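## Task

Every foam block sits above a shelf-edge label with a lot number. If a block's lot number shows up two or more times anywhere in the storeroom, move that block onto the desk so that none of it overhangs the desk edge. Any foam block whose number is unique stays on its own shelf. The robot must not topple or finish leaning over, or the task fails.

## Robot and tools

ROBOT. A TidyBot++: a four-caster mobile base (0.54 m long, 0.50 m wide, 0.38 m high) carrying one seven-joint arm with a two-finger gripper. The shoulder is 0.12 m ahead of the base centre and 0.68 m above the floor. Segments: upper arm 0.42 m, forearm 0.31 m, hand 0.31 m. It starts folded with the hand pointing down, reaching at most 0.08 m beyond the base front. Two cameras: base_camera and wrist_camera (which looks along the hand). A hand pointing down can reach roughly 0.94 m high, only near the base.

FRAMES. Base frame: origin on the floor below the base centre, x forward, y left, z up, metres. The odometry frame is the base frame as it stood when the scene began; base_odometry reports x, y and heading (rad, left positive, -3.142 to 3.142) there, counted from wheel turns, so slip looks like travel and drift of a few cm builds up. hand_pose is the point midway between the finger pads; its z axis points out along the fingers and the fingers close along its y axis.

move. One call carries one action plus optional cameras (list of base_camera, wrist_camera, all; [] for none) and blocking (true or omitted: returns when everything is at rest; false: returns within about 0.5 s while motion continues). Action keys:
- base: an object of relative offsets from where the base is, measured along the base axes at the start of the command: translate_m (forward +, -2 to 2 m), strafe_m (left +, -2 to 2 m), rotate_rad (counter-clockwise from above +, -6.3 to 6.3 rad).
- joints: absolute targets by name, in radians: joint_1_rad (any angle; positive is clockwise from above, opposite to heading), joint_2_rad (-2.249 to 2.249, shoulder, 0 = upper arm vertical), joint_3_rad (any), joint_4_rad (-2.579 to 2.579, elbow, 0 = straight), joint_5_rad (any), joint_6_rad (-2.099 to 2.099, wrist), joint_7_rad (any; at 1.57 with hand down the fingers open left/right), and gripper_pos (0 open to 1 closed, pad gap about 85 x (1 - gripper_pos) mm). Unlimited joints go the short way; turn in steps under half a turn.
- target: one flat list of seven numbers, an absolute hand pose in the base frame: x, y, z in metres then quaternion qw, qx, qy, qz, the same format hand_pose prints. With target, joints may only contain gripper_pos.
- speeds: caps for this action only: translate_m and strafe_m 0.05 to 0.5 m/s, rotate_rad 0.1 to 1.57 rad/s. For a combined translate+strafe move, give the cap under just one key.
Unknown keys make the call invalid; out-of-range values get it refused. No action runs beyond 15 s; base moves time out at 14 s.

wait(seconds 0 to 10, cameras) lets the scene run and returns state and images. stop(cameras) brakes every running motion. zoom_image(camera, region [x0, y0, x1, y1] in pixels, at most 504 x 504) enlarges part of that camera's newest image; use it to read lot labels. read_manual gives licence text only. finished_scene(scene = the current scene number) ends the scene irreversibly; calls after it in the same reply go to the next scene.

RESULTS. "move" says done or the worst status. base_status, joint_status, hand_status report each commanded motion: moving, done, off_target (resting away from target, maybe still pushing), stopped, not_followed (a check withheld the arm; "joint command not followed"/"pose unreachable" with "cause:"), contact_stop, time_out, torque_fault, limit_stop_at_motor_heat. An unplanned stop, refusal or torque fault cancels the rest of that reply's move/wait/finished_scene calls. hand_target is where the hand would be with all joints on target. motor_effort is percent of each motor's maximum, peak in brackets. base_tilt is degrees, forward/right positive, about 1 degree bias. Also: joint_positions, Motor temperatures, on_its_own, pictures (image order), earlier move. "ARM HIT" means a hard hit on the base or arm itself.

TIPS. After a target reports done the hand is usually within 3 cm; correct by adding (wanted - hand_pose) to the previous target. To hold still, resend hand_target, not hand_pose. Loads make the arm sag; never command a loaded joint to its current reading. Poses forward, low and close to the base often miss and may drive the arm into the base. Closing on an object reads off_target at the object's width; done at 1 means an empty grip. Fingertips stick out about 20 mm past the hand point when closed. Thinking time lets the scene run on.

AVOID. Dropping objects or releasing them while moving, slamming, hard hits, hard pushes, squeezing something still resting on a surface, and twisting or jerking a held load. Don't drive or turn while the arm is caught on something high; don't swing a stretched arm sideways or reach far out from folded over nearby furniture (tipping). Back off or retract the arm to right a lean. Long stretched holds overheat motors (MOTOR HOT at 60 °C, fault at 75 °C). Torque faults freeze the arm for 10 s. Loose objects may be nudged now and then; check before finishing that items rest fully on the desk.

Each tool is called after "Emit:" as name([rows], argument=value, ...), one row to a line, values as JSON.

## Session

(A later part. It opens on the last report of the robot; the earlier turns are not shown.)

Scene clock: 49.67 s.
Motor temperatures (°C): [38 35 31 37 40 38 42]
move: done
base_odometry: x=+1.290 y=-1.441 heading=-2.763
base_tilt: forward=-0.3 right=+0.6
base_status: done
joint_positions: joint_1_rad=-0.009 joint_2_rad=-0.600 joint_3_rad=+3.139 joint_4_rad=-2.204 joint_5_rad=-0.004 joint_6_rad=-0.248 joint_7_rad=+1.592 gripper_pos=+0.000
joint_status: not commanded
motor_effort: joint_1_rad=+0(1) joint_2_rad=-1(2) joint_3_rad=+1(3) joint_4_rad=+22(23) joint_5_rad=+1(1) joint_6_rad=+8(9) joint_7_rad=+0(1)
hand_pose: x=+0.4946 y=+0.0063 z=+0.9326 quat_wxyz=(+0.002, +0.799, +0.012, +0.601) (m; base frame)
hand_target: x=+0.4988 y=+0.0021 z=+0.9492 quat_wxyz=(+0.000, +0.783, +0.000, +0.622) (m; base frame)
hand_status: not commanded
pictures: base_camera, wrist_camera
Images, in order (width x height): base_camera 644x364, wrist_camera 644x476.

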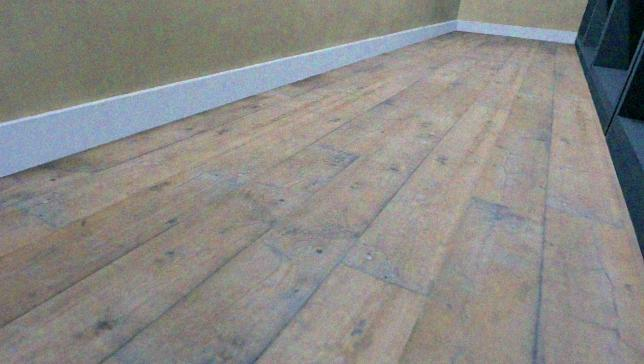

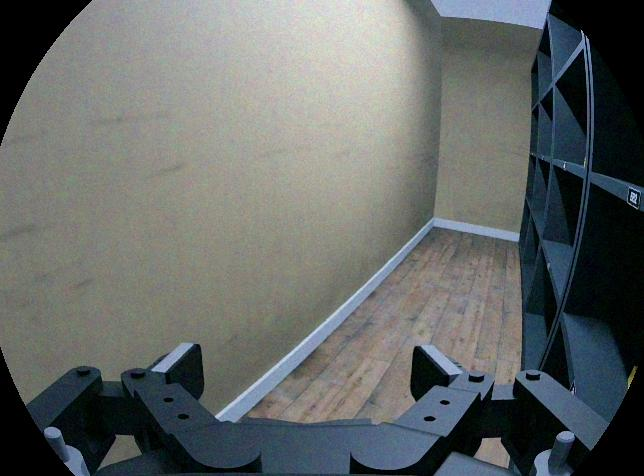

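Emit:
move(base={"rotate_rad":-0.38})

Emit:
move(base={"rotate_rad":-0.8})

Scene clock: 51.27 s.
Motor temperatures (°C): [38 35 31 37 40 38 42]
move: done
base_odometry: x=+1.290 y=-1.441 heading=+3.141
base_tilt: forward=-0.3 right=+0.6
base_status: done
joint_positions: joint_1_rad=-0.009 joint_2_rad=-0.600 joint_3_rad=+3.139 joint_4_rad=-2.204 joint_5_rad=-0.004 joint_6_rad=-0.248 joint_7_rad=+1.592 gripper_pos=+0.000
joint_status: not commanded
motor_effort: joint_1_rad=-1(2) joint_2_rad=-1(2) joint_3_rad=+1(2) joint_4_rad=+22(23) joint_5_rad=+1(1) joint_6_rad=+7(9) joint_7_rad=+0(1)
hand_pose: x=+0.4946 y=+0.0060 z=+0.9326 quat_wxyz=(+0.002, +0.799, +0.012, +0.601) (m; base frame)
hand_target: x=+0.4988 y=+0.0021 z=+0.9492 quat_wxyz=(+0.000, +0.783, +0.000, +0.622) (m; base frame)
hand_status: not commanded
pictures: base_camera, wrist_camera
Images, in order (width x height): base_camera 644x364, wrist_camera 644x476.

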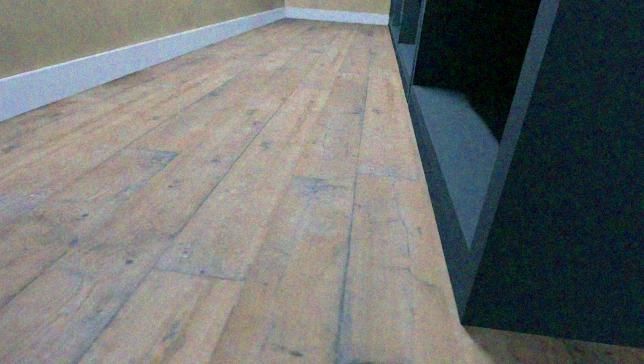

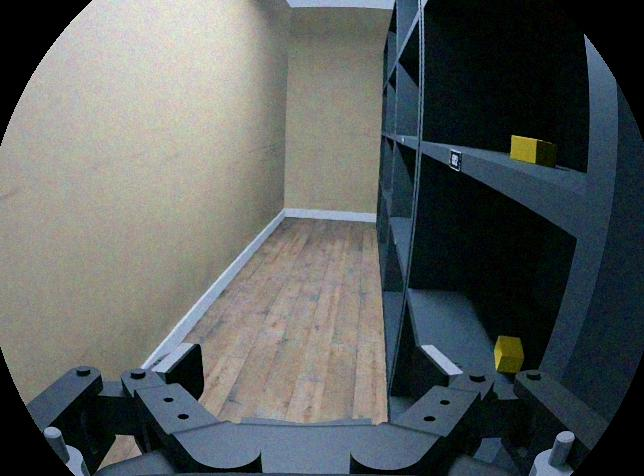

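Scene clock: 53.00 s.
Motor temperatures (°C): [38 35 31 37 40 38 42]
move: done
base_odometry: x=+1.290 y=-1.441 heading=+2.342
base_tilt: forward=-0.3 right=+0.6
base_status: done
joint_positions: joint_1_rad=-0.009 joint_2_rad=-0.600 joint_3_rad=+3.140 joint_4_rad=-2.204 joint_5_rad=-0.004 joint_6_rad=-0.248 joint_7_rad=+1.592 gripper_pos=+0.000
joint_status: not commanded
motor_effort: joint_1_rad=+0(2) joint_2_rad=-1(2) joint_3_rad=+1(2) joint_4_rad=+22(23) joint_5_rad=+1(1) joint_6_rad=+8(9) joint_7_rad=-1(1)
hand_pose: x=+0.4946 y=+0.0059 z=+0.9326 quat_wxyz=(+0.002, +0.799, +0.012, +0.601) (m; base frame)
hand_target: x=+0.4988 y=+0.0021 z=+0.9492 quat_wxyz=(+0.000, +0.783, +0.000, +0.622) (m; base frame)
hand_status: not commanded
pictures: base_camera, wrist_camera
Images, in order (width x height): base_camera 644x364, wrist_camera 644x476.

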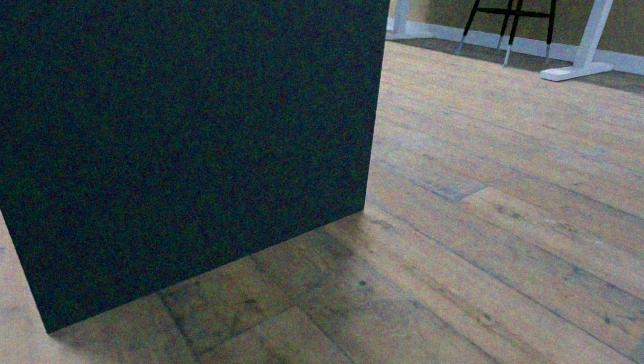

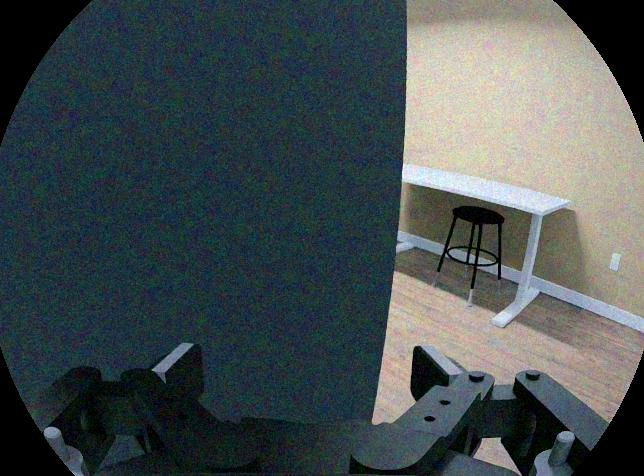

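Emit:
move(base={"rotate_rad":-0.771}, cameras=[])

Emit:
move(base={"translate_m":-0.5}, cameras=[])

Emit:
move(base={"strafe_m":0.9})

Emit:
move(base={"strafe_m":0.85})

Emit:
move(base={"strafe_m":0.85})

Scene clock: 55.20 s.
Motor temperatures (°C): [38 35 31 37 40 38 42]
move: done
base_odometry: x=+1.290 y=-1.440 heading=+1.572
base_tilt: forward=-0.4 right=+0.6
base_status: done
joint_positions: joint_1_rad=-0.008 joint_2_rad=-0.600 joint_3_rad=+3.140 joint_4_rad=-2.204 joint_5_rad=-0.004 joint_6_rad=-0.248 joint_7_rad=+1.592 gripper_pos=+0.000
joint_status: not commanded
motor_effort: joint_1_rad=+0(1) joint_2_rad=-1(2) joint_3_rad=+1(2) joint_4_rad=+22(23) joint_5_rad=+1(1) joint_6_rad=+9(9) joint_7_rad=+0(1)
hand_pose: x=+0.4946 y=+0.0057 z=+0.9327 quat_wxyz=(+0.002, +0.799, +0.011, +0.601) (m; base frame)
hand_target: x=+0.4988 y=+0.0021 z=+0.9492 quat_wxyz=(+0.000, +0.783, +0.000, +0.622) (m; base frame)
hand_status: not commanded
pictures: none
No camera images: "cameras" was empty.

Scene clock: 57.60 s.
Motor temperatures (°C): [38 35 31 37 40 38 42]
move: done
base_odometry: x=+1.291 y=-1.941 heading=+1.571
base_tilt: forward=-0.4 right=+0.6
base_status: done
joint_positions: joint_1_rad=-0.008 joint_2_rad=-0.604 joint_3_rad=+3.140 joint_4_rad=-2.204 joint_5_rad=-0.004 joint_6_rad=-0.248 joint_7_rad=+1.592 gripper_pos=+0.000
joint_status: not commanded
motor_effort: joint_1_rad=-1(1) joint_2_rad=-1(5) joint_3_rad=+1(1) joint_4_rad=+22(24) joint_5_rad=+1(1) joint_6_rad=+9(9) joint_7_rad=+0(1)
hand_pose: x=+0.4937 y=+0.0057 z=+0.9341 quat_wxyz=(+0.002, +0.798, +0.011, +0.603) (m; base frame)
hand_target: x=+0.4988 y=+0.0021 z=+0.9492 quat_wxyz=(+0.000, +0.783, +0.000, +0.622) (m; base frame)
hand_status: not commanded
pictures: none
No camera images: "cameras" was empty.

Scene clock: 63.27 s.
Motor temperatures (°C): [38 35 31 37 40 38 42]
move: time_out
base_odometry: x=+0.393 y=-1.941 heading=+1.568
base_tilt: forward=-0.3 right=+0.6
base_status: strafe_m time_out (by the wheels' count: +0.898 of +0.900)
joint_positions: joint_1_rad=-0.008 joint_2_rad=-0.604 joint_3_rad=+3.139 joint_4_rad=-2.203 joint_5_rad=-0.004 joint_6_rad=-0.247 joint_7_rad=+1.592 gripper_pos=+0.000
joint_status: not commanded
motor_effort: joint_1_rad=+0(2) joint_2_rad=-1(5) joint_3_rad=+0(4) joint_4_rad=+22(24) joint_5_rad=+1(1) joint_6_rad=+9(9) joint_7_rad=+0(1)
hand_pose: x=+0.4938 y=+0.0061 z=+0.9343 quat_wxyz=(+0.002, +0.798, +0.012, +0.603) (m; base frame)
hand_target: x=+0.4988 y=+0.0021 z=+0.9492 quat_wxyz=(+0.000, +0.783, +0.000, +0.622) (m; base frame)
hand_status: not commanded
pictures: base_camera, wrist_camera
Images, in order (width x height): base_camera 644x364, wrist_camera 644x476.

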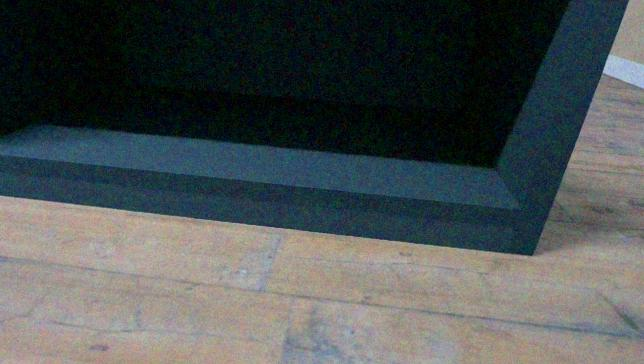

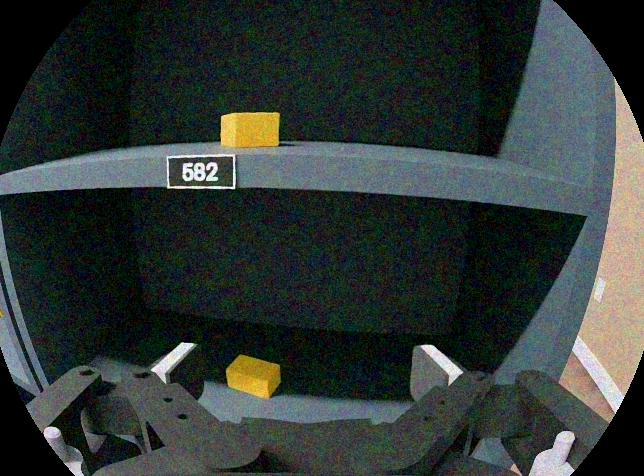

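not run: a stop that you did not command came earlier in this reply.

not run: a stop that you did not command came earlier in this reply.

Emit:
move(joints={"joint_2_rad":-0.9,"joint_4_rad":-2.45,"joint_6_rad":-0.4})

Emit:
move(base={"strafe_m":0.8,"translate_m":0.02})

Emit:
move(base={"strafe_m":0.8})

Scene clock: 65.37 s.
Motor temperatures (°C): [38 35 31 37 40 38 42]
move: done
base_odometry: x=+0.393 y=-1.941 heading=+1.568
base_tilt: forward=-0.4 right=+0.6
base_status: not commanded
joint_positions: joint_1_rad=-0.008 joint_2_rad=-0.884 joint_3_rad=+3.139 joint_4_rad=-2.421 joint_5_rad=-0.004 joint_6_rad=-0.354 joint_7_rad=+1.592 gripper_pos=+0.000
joint_status: all done
motor_effort: joint_1_rad=-1(1) joint_2_rad=+6(8) joint_3_rad=+1(1) joint_4_rad=+22(24) joint_5_rad=+1(1) joint_6_rad=+9(10) joint_7_rad=+0(1)
hand_pose: x=+0.4033 y=+0.0051 z=+0.8613 quat_wxyz=(+0.002, +0.811, +0.012, +0.585) (m; base frame)
hand_target: x=+0.3929 y=+0.0018 z=+0.8346 quat_wxyz=(+0.000, +0.828, +0.000, +0.561) (m; base frame)
hand_status: not commanded
pictures: base_camera, wrist_camera
Images, in order (width x height): base_camera 644x364, wrist_camera 644x476.

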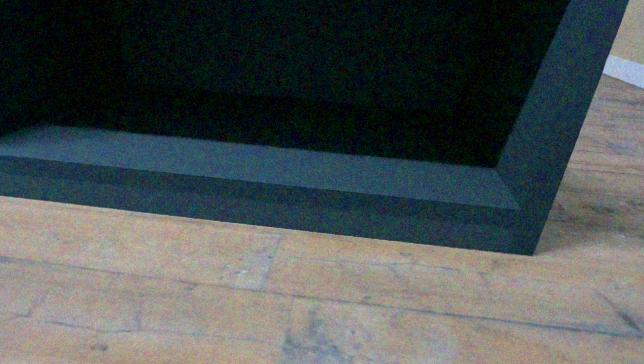

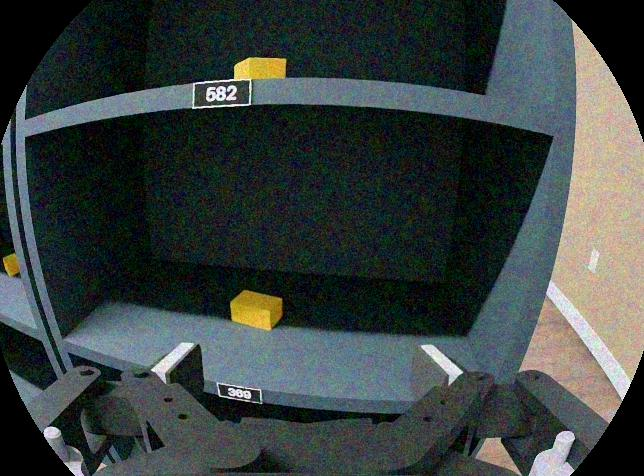

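Scene clock: 70.77 s.
Motor temperatures (°C): [38 35 31 37 40 38 42]
move: time_out
base_odometry: x=-0.405 y=-1.919 heading=+1.567
base_tilt: forward=-0.3 right=+0.6
base_status: translate_m time_out (by the wheels' count: +0.020 of +0.020); strafe_m time_out (by the wheels' count: +0.797 of +0.800)
joint_positions: joint_1_rad=-0.008 joint_2_rad=-0.885 joint_3_rad=+3.139 joint_4_rad=-2.421 joint_5_rad=-0.004 joint_6_rad=-0.354 joint_7_rad=+1.592 gripper_pos=+0.000
joint_status: not commanded
motor_effort: joint_1_rad=+0(1) joint_2_rad=+7(9) joint_3_rad=+1(2) joint_4_rad=+23(23) joint_5_rad=+1(1) joint_6_rad=+8(9) joint_7_rad=+0(1)
hand_pose: x=+0.4031 y=+0.0051 z=+0.8614 quat_wxyz=(+0.002, +0.811, +0.012, +0.586) (m; base frame)
hand_target: x=+0.3929 y=+0.0018 z=+0.8346 quat_wxyz=(+0.000, +0.828, +0.000, +0.561) (m; base frame)
hand_status: not commanded
pictures: base_camera, wrist_camera
Images, in order (width x height): base_camera 644x364, wrist_camera 644x476.

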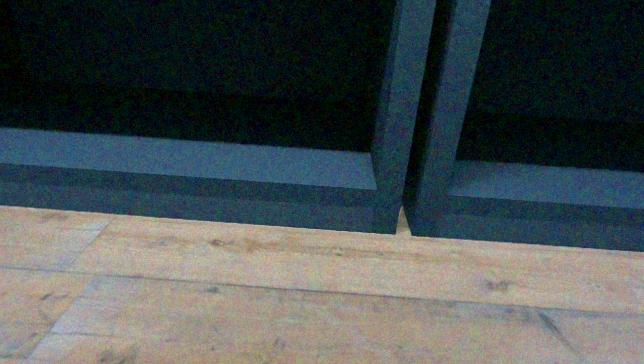

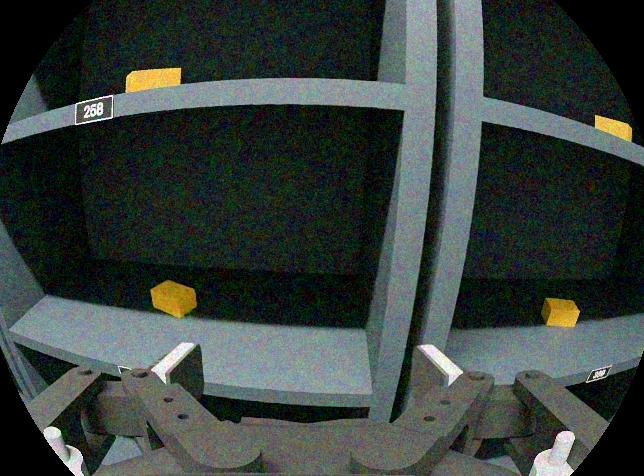

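not run: a stop that you did not command came earlier in this reply.

Emit:
move(base={"translate_m":0.05,"strafe_m":0.4})

Emit:
move(base={"strafe_m":0.6})

Emit:
move(base={"strafe_m":0.4})

Scene clock: 73.10 s.
Motor temperatures (°C): [38 35 31 37 40 38 42]
move: done
base_odometry: x=-0.805 y=-1.867 heading=+1.567
base_tilt: forward=-0.4 right=+0.6
base_status: done
joint_positions: joint_1_rad=-0.008 joint_2_rad=-0.885 joint_3_rad=+3.139 joint_4_rad=-2.421 joint_5_rad=-0.004 joint_6_rad=-0.354 joint_7_rad=+1.592 gripper_pos=+0.000
joint_status: not commanded
motor_effort: joint_1_rad=+0(1) joint_2_rad=+7(8) joint_3_rad=+1(3) joint_4_rad=+22(23) joint_5_rad=+1(1) joint_6_rad=+8(9) joint_7_rad=+0(1)
hand_pose: x=+0.4031 y=+0.0051 z=+0.8614 quat_wxyz=(+0.002, +0.811, +0.012, +0.586) (m; base frame)
hand_target: x=+0.3929 y=+0.0018 z=+0.8346 quat_wxyz=(+0.000, +0.828, +0.000, +0.561) (m; base frame)
hand_status: not commanded
pictures: base_camera, wrist_camera
Images, in order (width x height): base_camera 644x364, wrist_camera 644x476.

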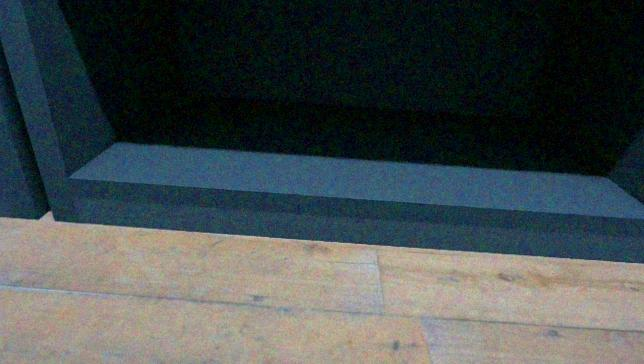

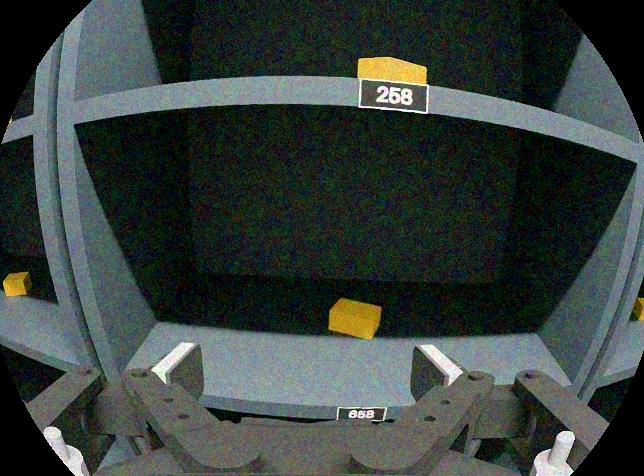

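Scene clock: 75.67 s.
Motor temperatures (°C): [38 35 31 37 40 38 42]
move: done
base_odometry: x=-1.405 y=-1.865 heading=+1.567
base_tilt: forward=-0.4 right=+0.6
base_status: done
joint_positions: joint_1_rad=-0.008 joint_2_rad=-0.885 joint_3_rad=+3.139 joint_4_rad=-2.421 joint_5_rad=-0.004 joint_6_rad=-0.354 joint_7_rad=+1.592 gripper_pos=+0.000
joint_status: not commanded
motor_effort: joint_1_rad=+0(1) joint_2_rad=+7(8) joint_3_rad=+1(2) joint_4_rad=+22(23) joint_5_rad=+0(1) joint_6_rad=+8(9) joint_7_rad=+0(1)
hand_pose: x=+0.4031 y=+0.0051 z=+0.8614 quat_wxyz=(+0.002, +0.810, +0.012, +0.586) (m; base frame)
hand_target: x=+0.3929 y=+0.0018 z=+0.8346 quat_wxyz=(+0.000, +0.828, +0.000, +0.561) (m; base frame)
hand_status: not commanded
pictures: base_camera, wrist_camera
Images, in order (width x height): base_camera 644x364, wrist_camera 644x476.

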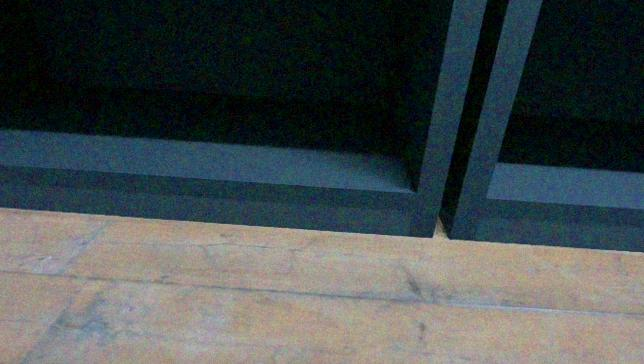

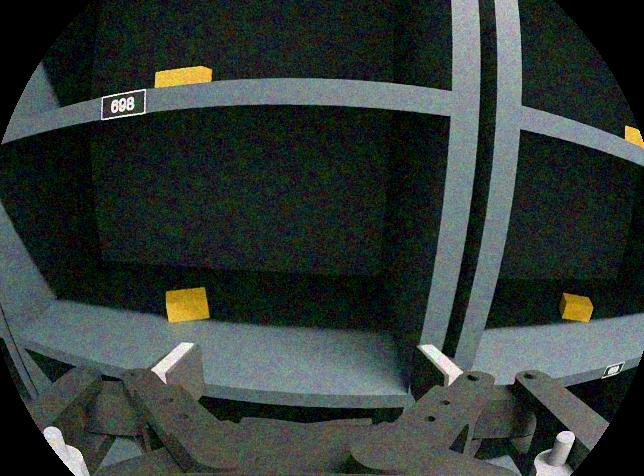

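Scene clock: 79.87 s.
Motor temperatures (°C): [38 35 31 37 40 38 42]
move: time_out
base_odometry: x=-1.802 y=-1.863 heading=+1.566
base_tilt: forward=-0.3 right=+0.6
base_status: strafe_m time_out (by the wheels' count: +0.398 of +0.400)
joint_positions: joint_1_rad=-0.008 joint_2_rad=-0.885 joint_3_rad=+3.139 joint_4_rad=-2.421 joint_5_rad=-0.004 joint_6_rad=-0.354 joint_7_rad=+1.592 gripper_pos=+0.000
joint_status: not commanded
motor_effort: joint_1_rad=+0(1) joint_2_rad=+6(8) joint_3_rad=+1(2) joint_4_rad=+22(24) joint_5_rad=+1(1) joint_6_rad=+8(9) joint_7_rad=+0(1)
hand_pose: x=+0.4030 y=+0.0051 z=+0.8614 quat_wxyz=(+0.002, +0.810, +0.012, +0.586) (m; base frame)
hand_target: x=+0.3929 y=+0.0018 z=+0.8346 quat_wxyz=(+0.000, +0.828, +0.000, +0.561) (m; base frame)
hand_status: not commanded
pictures: base_camera, wrist_camera
Images, in order (width x height): base_camera 644x364, wrist_camera 644x476.

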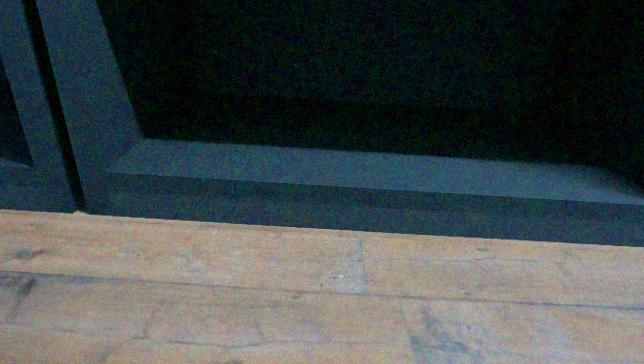

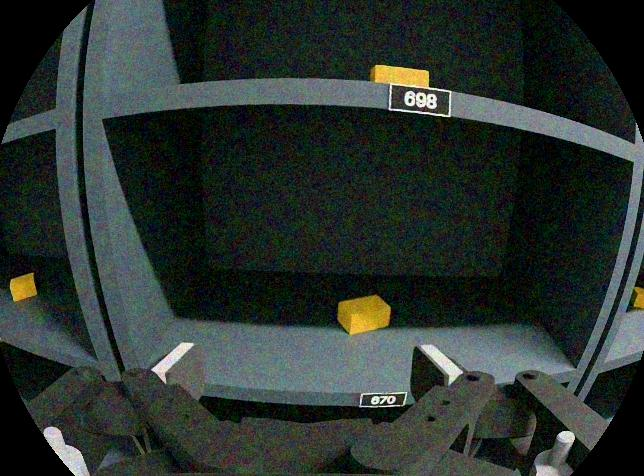

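Emit:
zoom_image(camera="wrist_camera", region=[350, 380, 420, 430])

Emit:
move(base={"strafe_m":0.75})

Emit:
zoom_image(camera="wrist_camera", region=[340, 370, 440, 430])

Scaled by 7.200.

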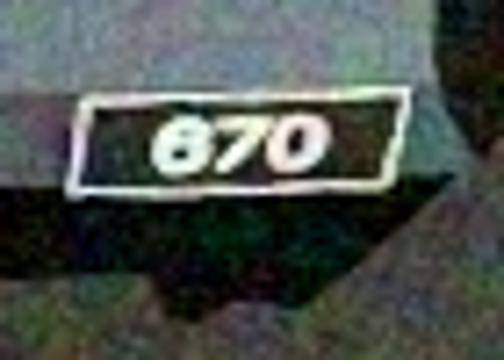

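Scene clock: 85.30 s.
Motor temperatures (°C): [38 35 30 37 40 38 42]
move: time_out
base_odometry: x=-2.550 y=-1.859 heading=+1.564
base_tilt: forward=-0.3 right=+0.6
base_status: strafe_m time_out (by the wheels' count: +0.748 of +0.750)
joint_positions: joint_1_rad=-0.008 joint_2_rad=-0.885 joint_3_rad=+3.139 joint_4_rad=-2.421 joint_5_rad=-0.004 joint_6_rad=-0.355 joint_7_rad=+1.592 gripper_pos=+0.000
joint_status: not commanded
motor_effort: joint_1_rad=-1(1) joint_2_rad=+7(8) joint_3_rad=+1(2) joint_4_rad=+22(23) joint_5_rad=+1(1) joint_6_rad=+8(9) joint_7_rad=+0(1)
hand_pose: x=+0.4029 y=+0.0051 z=+0.8613 quat_wxyz=(+0.002, +0.811, +0.012, +0.585) (m; base frame)
hand_target: x=+0.3929 y=+0.0018 z=+0.8346 quat_wxyz=(+0.000, +0.828, +0.000, +0.561) (m; base frame)
hand_status: not commanded
pictures: base_camera, wrist_camera
Images, in order (width x height): base_camera 644x364, wrist_camera 644x476.

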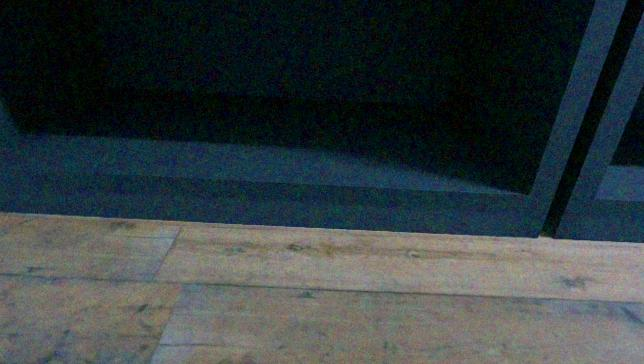

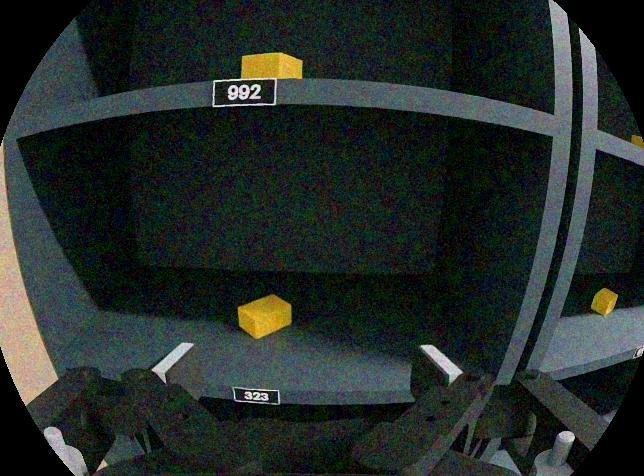

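Scaled by 5.040.

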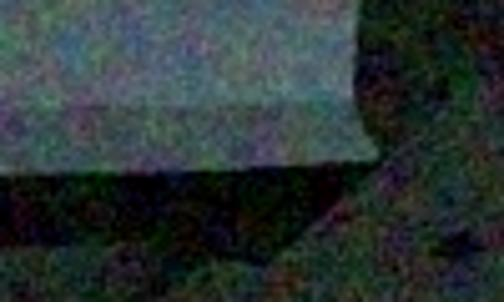

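Emit:
move(base={"strafe_m":-0.88,"translate_m":-0.04}, joints={"joint_2_rad":-0.6,"joint_4_rad":-1.7,"joint_6_rad":-1.1})

Emit:
move()

Scene clock: 91.53 s.
Motor temperatures (°C): [38 35 30 37 40 38 42]
move: time_out
base_odometry: x=-1.673 y=-1.904 heading=+1.566
base_tilt: forward=-0.3 right=+0.6
base_status: translate_m time_out (by the wheels' count: -0.040 of -0.040); strafe_m time_out (by the wheels' count: -0.877 of -0.880)
joint_positions: joint_1_rad=-0.008 joint_2_rad=-0.612 joint_3_rad=+3.145 joint_4_rad=-1.714 joint_5_rad=-0.004 joint_6_rad=-1.052 joint_7_rad=+1.592 gripper_pos=+0.000
joint_status: all done
motor_effort: joint_1_rad=+0(3) joint_2_rad=+2(8) joint_3_rad=+1(4) joint_4_rad=+20(24) joint_5_rad=+0(2) joint_6_rad=+8(10) joint_7_rad=+0(1)
hand_pose: x=+0.4177 y=+0.0035 z=+0.9967 quat_wxyz=(+0.001, +0.881, +0.011, +0.474) (m; base frame)
hand_target: x=+0.4132 y=+0.0020 z=+0.9885 quat_wxyz=(+0.000, +0.891, +0.000, +0.454) (m; base frame)
hand_status: not commanded
pictures: base_camera, wrist_camera
Images, in order (width x height): base_camera 644x364, wrist_camera 644x476.

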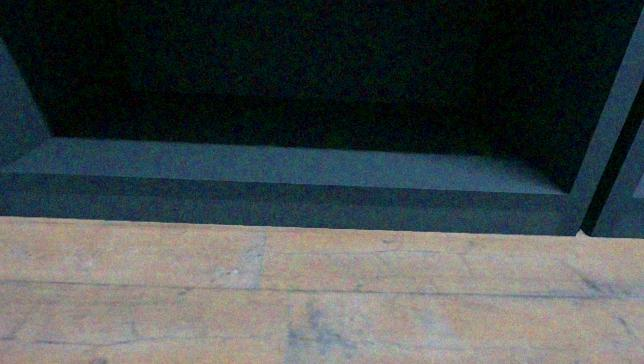

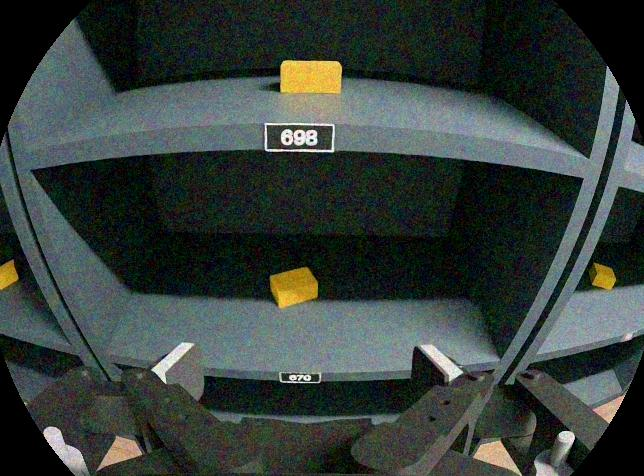

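not run: a stop that you did not command came earlier in this reply.

Emit:
move(joints={"joint_2_rad":0.0,"joint_4_rad":-0.9,"joint_6_rad":-1.5})

Emit:
move(joints={"joint_6_rad":-1.0})

Scene clock: 94.60 s.
Motor temperatures (°C): [38 35 30 37 40 38 42]
move: done
base_odometry: x=-1.673 y=-1.904 heading=+1.566
base_tilt: forward=-0.3 right=+0.6
base_status: not commanded
joint_positions: joint_1_rad=-0.008 joint_2_rad=-0.019 joint_3_rad=+3.145 joint_4_rad=-0.917 joint_5_rad=-0.004 joint_6_rad=-1.448 joint_7_rad=+1.592 gripper_pos=+0.000
joint_status: all done
motor_effort: joint_1_rad=+0(1) joint_2_rad=-16(18) joint_3_rad=+0(1) joint_4_rad=+17(21) joint_5_rad=+1(1) joint_6_rad=+7(9) joint_7_rad=+0(1)
hand_pose: x=+0.5793 y=+0.0048 z=+1.0801 quat_wxyz=(+0.001, +0.922, +0.012, +0.387) (m; base frame)
hand_target: x=+0.5755 y=+0.0021 z=+1.0684 quat_wxyz=(+0.000, +0.932, +0.000, +0.362) (m; base frame)
hand_status: not commanded
pictures: base_camera, wrist_camera
Images, in order (width x height): base_camera 644x364, wrist_camera 644x476.

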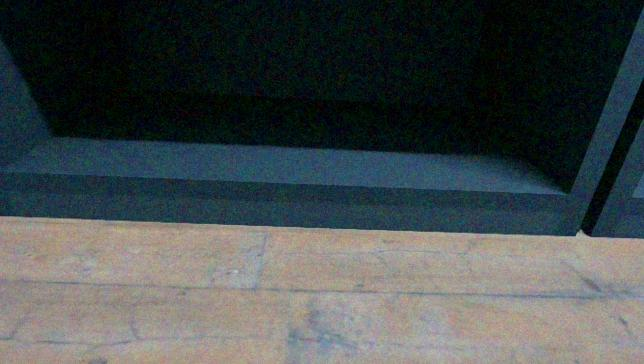

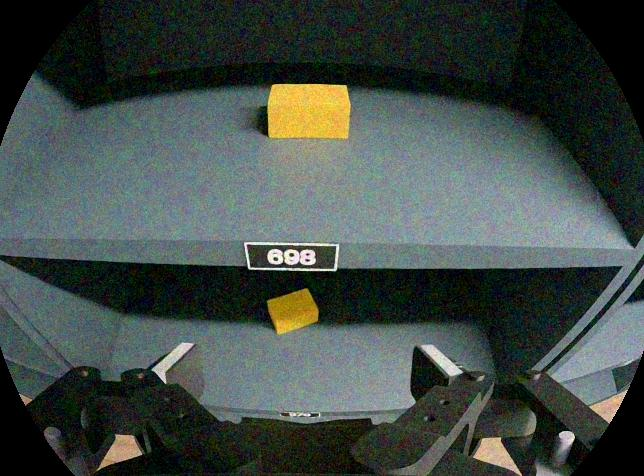

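Scene clock: 95.50 s.
Motor temperatures (°C): [38 35 30 37 40 38 42]
move: done
base_odometry: x=-1.673 y=-1.904 heading=+1.566
base_tilt: forward=-0.3 right=+0.6
base_status: not commanded
joint_positions: joint_1_rad=-0.008 joint_2_rad=-0.019 joint_3_rad=+3.145 joint_4_rad=-0.910 joint_5_rad=-0.004 joint_6_rad=-1.041 joint_7_rad=+1.592 gripper_pos=+0.000
joint_status: all done
motor_effort: joint_1_rad=-1(1) joint_2_rad=-17(18) joint_3_rad=+0(0) joint_4_rad=+18(19) joint_5_rad=+1(1) joint_6_rad=+8(9) joint_7_rad=+0(1)
hand_pose: x=+0.6470 y=+0.0049 z=+1.1898 quat_wxyz=(+0.002, +0.823, +0.011, +0.568) (m; base frame)
hand_target: x=+0.6598 y=+0.0022 z=+1.1974 quat_wxyz=(-0.001, +0.813, +0.000, +0.582) (m; base frame)
hand_status: not commanded
pictures: base_camera, wrist_camera
Images, in order (width x height): base_camera 644x364, wrist_camera 644x476.

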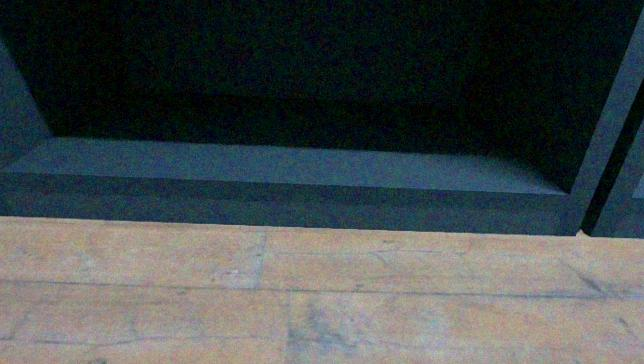

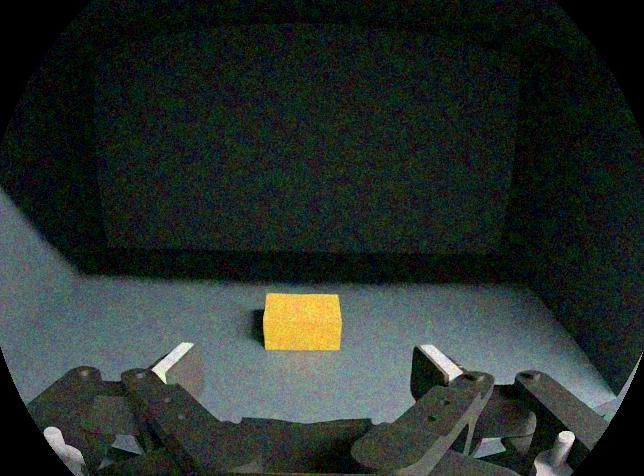

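Emit:
move(joints={"joint_2_rad":0.1,"joint_4_rad":-1.06,"joint_6_rad":-0.97,"gripper_pos":1})

Emit:
move(base={"strafe_m":-0.02,"translate_m":0.07})

Scene clock: 99.23 s.
Motor temperatures (°C): [38 35 30 37 40 38 42]
move: done
base_odometry: x=-1.673 y=-1.904 heading=+1.566
base_tilt: forward=-0.3 right=+0.6
base_status: not commanded
joint_positions: joint_1_rad=-0.008 joint_2_rad=+0.095 joint_3_rad=+3.145 joint_4_rad=-1.041 joint_5_rad=-0.004 joint_6_rad=-1.023 joint_7_rad=+1.592 gripper_pos=+0.999
joint_status: all done
motor_effort: joint_1_rad=-1(1) joint_2_rad=-23(28) joint_3_rad=+0(1) joint_4_rad=+20(23) joint_5_rad=+1(1) joint_6_rad=+7(9) joint_7_rad=+0(1)
hand_pose: x=+0.7030 y=+0.0053 z=+1.0602 quat_wxyz=(+0.002, +0.882, +0.011, +0.472) (m; base frame)
hand_target: x=+0.7131 y=+0.0022 z=+1.0609 quat_wxyz=(-0.001, +0.875, +0.000, +0.485) (m; base frame)
hand_status: not commanded
pictures: base_camera, wrist_camera
Images, in order (width x height): base_camera 644x364, wrist_camera 644x476.

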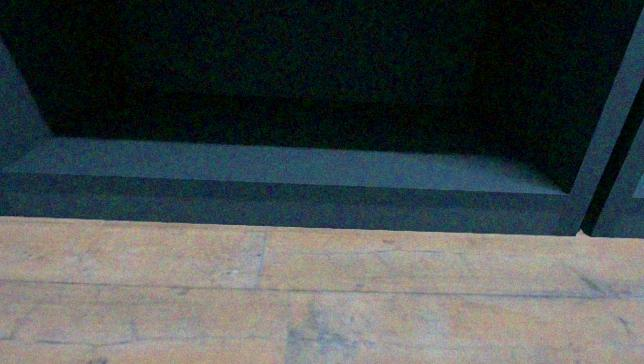

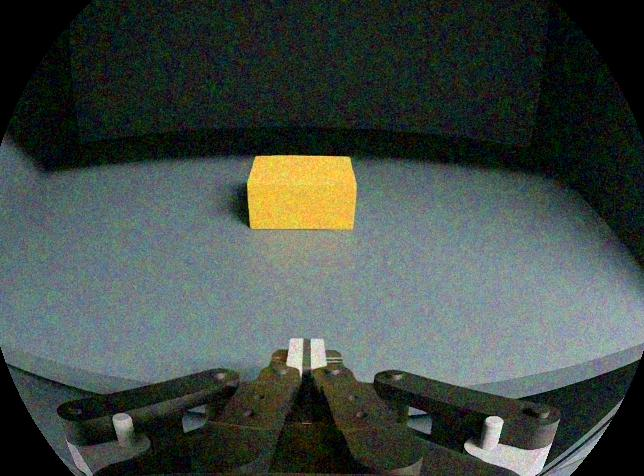

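Scene clock: 100.37 s.
Motor temperatures (°C): [38 35 30 37 40 38 42]
move: done
base_odometry: x=-1.653 y=-1.834 heading=+1.566
base_tilt: forward=-0.3 right=+0.6
base_status: done
joint_positions: joint_1_rad=-0.008 joint_2_rad=+0.097 joint_3_rad=+3.145 joint_4_rad=-1.041 joint_5_rad=-0.004 joint_6_rad=-1.021 joint_7_rad=+1.592 gripper_pos=+0.999
joint_status: not commanded
motor_effort: joint_1_rad=-1(2) joint_2_rad=-23(27) joint_3_rad=+0(1) joint_4_rad=+20(21) joint_5_rad=+1(1) joint_6_rad=+8(8) joint_7_rad=-1(1)
hand_pose: x=+0.7040 y=+0.0053 z=+1.0600 quat_wxyz=(+0.002, +0.882, +0.011, +0.472) (m; base frame)
hand_target: x=+0.7131 y=+0.0022 z=+1.0609 quat_wxyz=(-0.001, +0.875, +0.000, +0.485) (m; base frame)
hand_status: not commanded
pictures: base_camera, wrist_camera
Images, in order (width x height): base_camera 644x364, wrist_camera 644x476.

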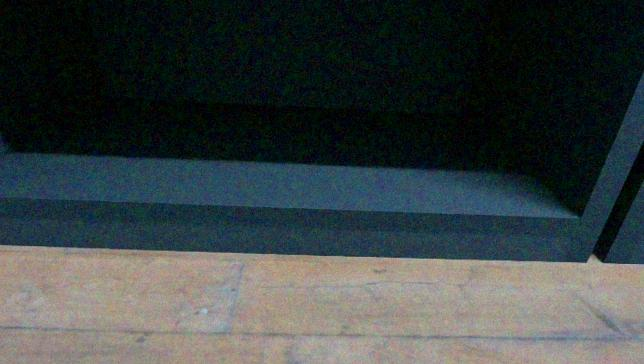

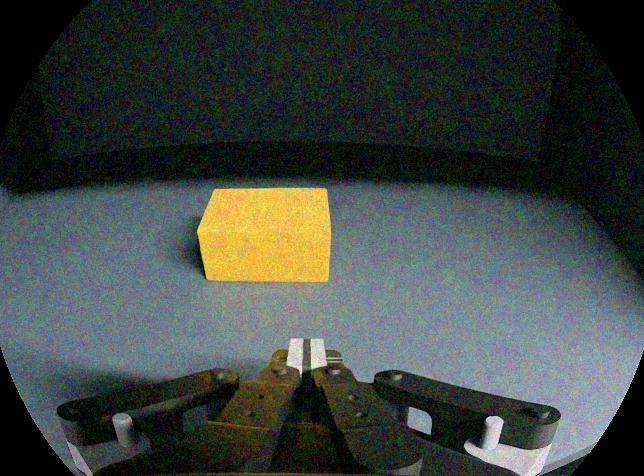

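Emit:
move(base={"translate_m":0.12}, speeds={"translate_m":0.1})

Scene clock: 102.40 s.
Motor temperatures (°C): [38 35 30 37 40 38 42]
move: done
base_odometry: x=-1.652 y=-1.714 heading=+1.566
base_tilt: forward=-0.3 right=+0.6
base_status: done
joint_positions: joint_1_rad=-0.008 joint_2_rad=+0.093 joint_3_rad=+3.145 joint_4_rad=-1.041 joint_5_rad=-0.004 joint_6_rad=-1.020 joint_7_rad=+1.592 gripper_pos=+0.999
joint_status: not commanded
motor_effort: joint_1_rad=+0(2) joint_2_rad=-23(26) joint_3_rad=+0(1) joint_4_rad=+20(21) joint_5_rad=+1(1) joint_6_rad=+8(8) joint_7_rad=+0(1)
hand_pose: x=+0.7028 y=+0.0052 z=+1.0620 quat_wxyz=(+0.002, +0.881, +0.011, +0.474) (m; base frame)
hand_target: x=+0.7131 y=+0.0022 z=+1.0609 quat_wxyz=(-0.001, +0.875, +0.000, +0.485) (m; base frame)
hand_status: not commanded
pictures: base_camera, wrist_camera
Images, in order (width x height): base_camera 644x364, wrist_camera 644x476.

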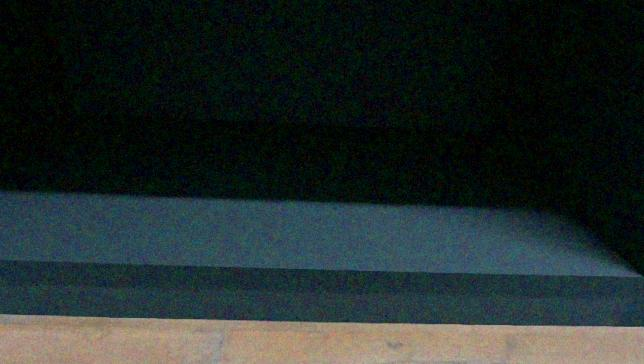

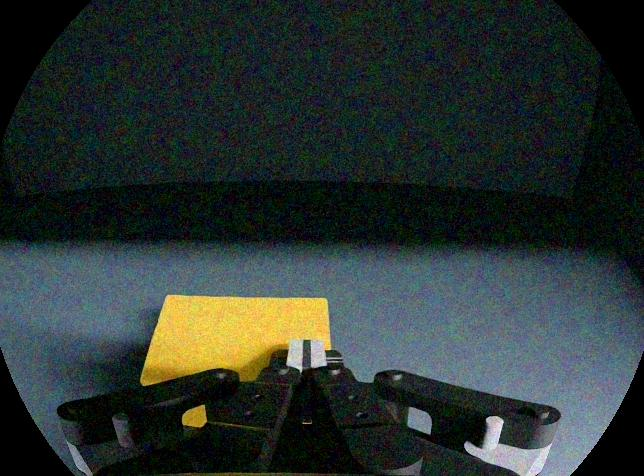

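Emit:
move(base={"translate_m":-0.12}, cameras=[])

Emit:
move(joints={"joint_2_rad":0.16})

Emit:
move(base={"translate_m":0.06}, speeds={"translate_m":0.1})

Emit:
move(base={"translate_m":0.05}, speeds={"translate_m":0.1})

Scene clock: 103.97 s.
Motor temperatures (°C): [38 35 30 37 40 38 42]
move: done
base_odometry: x=-1.652 y=-1.834 heading=+1.566
base_tilt: forward=-0.3 right=+0.6
base_status: done
joint_positions: joint_1_rad=-0.008 joint_2_rad=+0.086 joint_3_rad=+3.145 joint_4_rad=-1.041 joint_5_rad=-0.004 joint_6_rad=-1.018 joint_7_rad=+1.592 gripper_pos=+0.999
joint_status: not commanded
motor_effort: joint_1_rad=+0(2) joint_2_rad=-22(27) joint_3_rad=+0(1) joint_4_rad=+20(21) joint_5_rad=+1(1) joint_6_rad=+8(8) joint_7_rad=+0(1)
hand_pose: x=+0.7003 y=+0.0052 z=+1.0670 quat_wxyz=(+0.002, +0.878, +0.011, +0.478) (m; base frame)
hand_target: x=+0.7131 y=+0.0022 z=+1.0609 quat_wxyz=(-0.001, +0.875, +0.000, +0.485) (m; base frame)
hand_status: not commanded
pictures: none
No camera images: "cameras" was empty.

Scene clock: 104.87 s.
Motor temperatures (°C): [38 35 30 37 40 38 42]
move: done
base_odometry: x=-1.652 y=-1.834 heading=+1.566
base_tilt: forward=-0.3 right=+0.6
base_status: not commanded
joint_positions: joint_1_rad=-0.008 joint_2_rad=+0.145 joint_3_rad=+3.145 joint_4_rad=-1.041 joint_5_rad=-0.004 joint_6_rad=-1.018 joint_7_rad=+1.592 gripper_pos=+0.999
joint_status: all done
motor_effort: joint_1_rad=-1(1) joint_2_rad=-25(28) joint_3_rad=+0(0) joint_4_rad=+20(22) joint_5_rad=+1(1) joint_6_rad=+7(8) joint_7_rad=+0(0)
hand_pose: x=+0.7221 y=+0.0053 z=+1.0320 quat_wxyz=(+0.002, +0.892, +0.011, +0.452) (m; base frame)
hand_target: x=+0.7347 y=+0.0022 z=+1.0246 quat_wxyz=(-0.001, +0.889, +0.000, +0.458) (m; base frame)
hand_status: not commanded
pictures: base_camera, wrist_camera
Images, in order (width x height): base_camera 644x364, wrist_camera 644x476.

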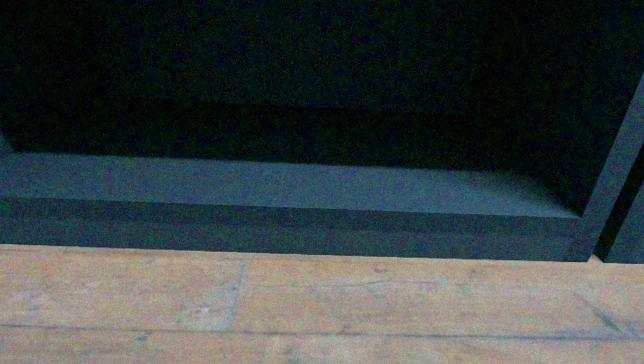

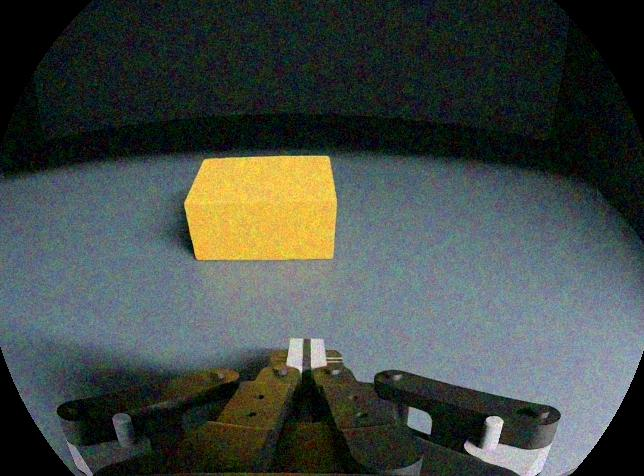

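Scene clock: 106.07 s.
Motor temperatures (°C): [38 35 30 37 40 38 42]
move: done
base_odometry: x=-1.652 y=-1.774 heading=+1.565
base_tilt: forward=-0.3 right=+0.6
base_status: done
joint_positions: joint_1_rad=-0.008 joint_2_rad=+0.149 joint_3_rad=+3.145 joint_4_rad=-1.041 joint_5_rad=-0.004 joint_6_rad=-1.018 joint_7_rad=+1.592 gripper_pos=+0.999
joint_status: not commanded
motor_effort: joint_1_rad=+0(2) joint_2_rad=-25(28) joint_3_rad=+0(1) joint_4_rad=+20(22) joint_5_rad=+1(1) joint_6_rad=+8(8) joint_7_rad=+0(1)
hand_pose: x=+0.7235 y=+0.0054 z=+1.0296 quat_wxyz=(+0.002, +0.893, +0.011, +0.450) (m; base frame)
hand_target: x=+0.7347 y=+0.0022 z=+1.0246 quat_wxyz=(-0.001, +0.889, +0.000, +0.458) (m; base frame)
hand_status: not commanded
pictures: base_camera, wrist_camera
Images, in order (width x height): base_camera 644x364, wrist_camera 644x476.

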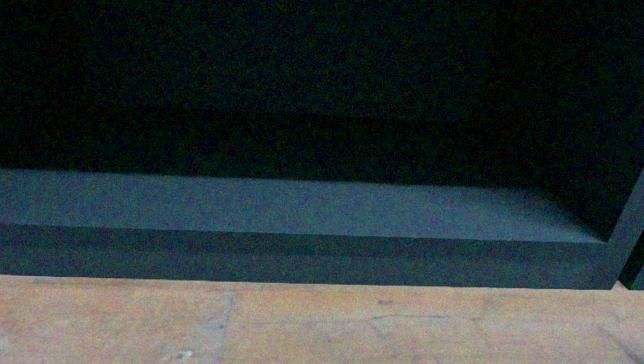

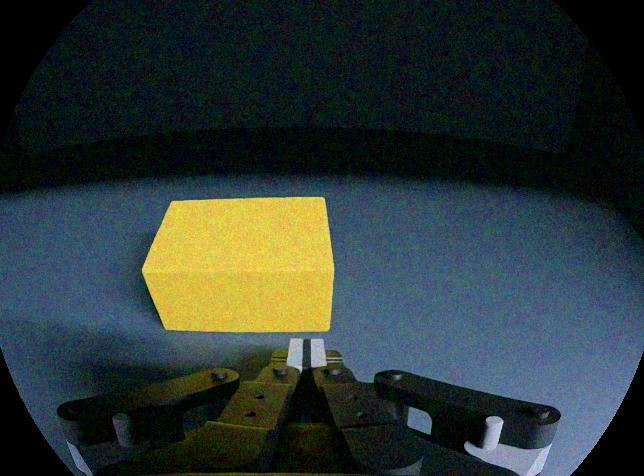

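Scene clock: 107.17 s.
Motor temperatures (°C): [38 35 30 37 40 38 42]
move: done
base_odometry: x=-1.651 y=-1.724 heading=+1.564
base_tilt: forward=-0.3 right=+0.6
base_status: done
joint_positions: joint_1_rad=-0.008 joint_2_rad=+0.149 joint_3_rad=+3.145 joint_4_rad=-1.041 joint_5_rad=-0.004 joint_6_rad=-1.018 joint_7_rad=+1.592 gripper_pos=+0.999
joint_status: not commanded
motor_effort: joint_1_rad=+0(2) joint_2_rad=-25(28) joint_3_rad=+0(1) joint_4_rad=+20(21) joint_5_rad=+1(1) joint_6_rad=+7(8) joint_7_rad=+0(1)
hand_pose: x=+0.7237 y=+0.0054 z=+1.0294 quat_wxyz=(+0.002, +0.893, +0.011, +0.450) (m; base frame)
hand_target: x=+0.7347 y=+0.0022 z=+1.0246 quat_wxyz=(-0.001, +0.889, +0.000, +0.458) (m; base frame)
hand_status: not commanded
pictures: base_camera, wrist_camera
Images, in order (width x height): base_camera 644x364, wrist_camera 644x476.

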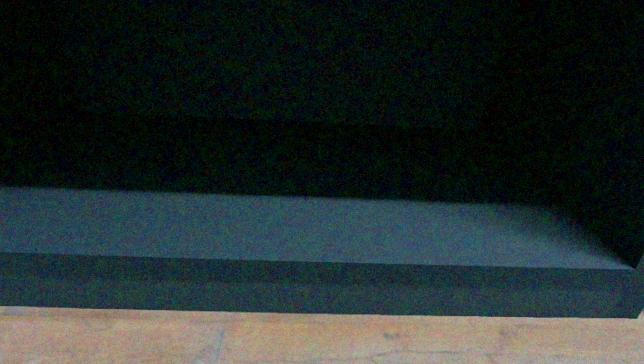

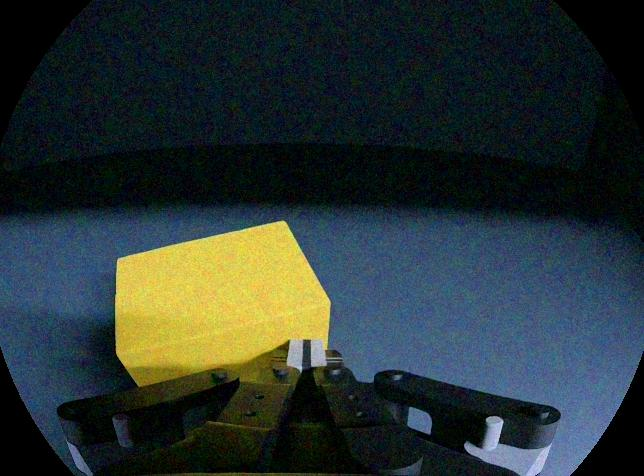

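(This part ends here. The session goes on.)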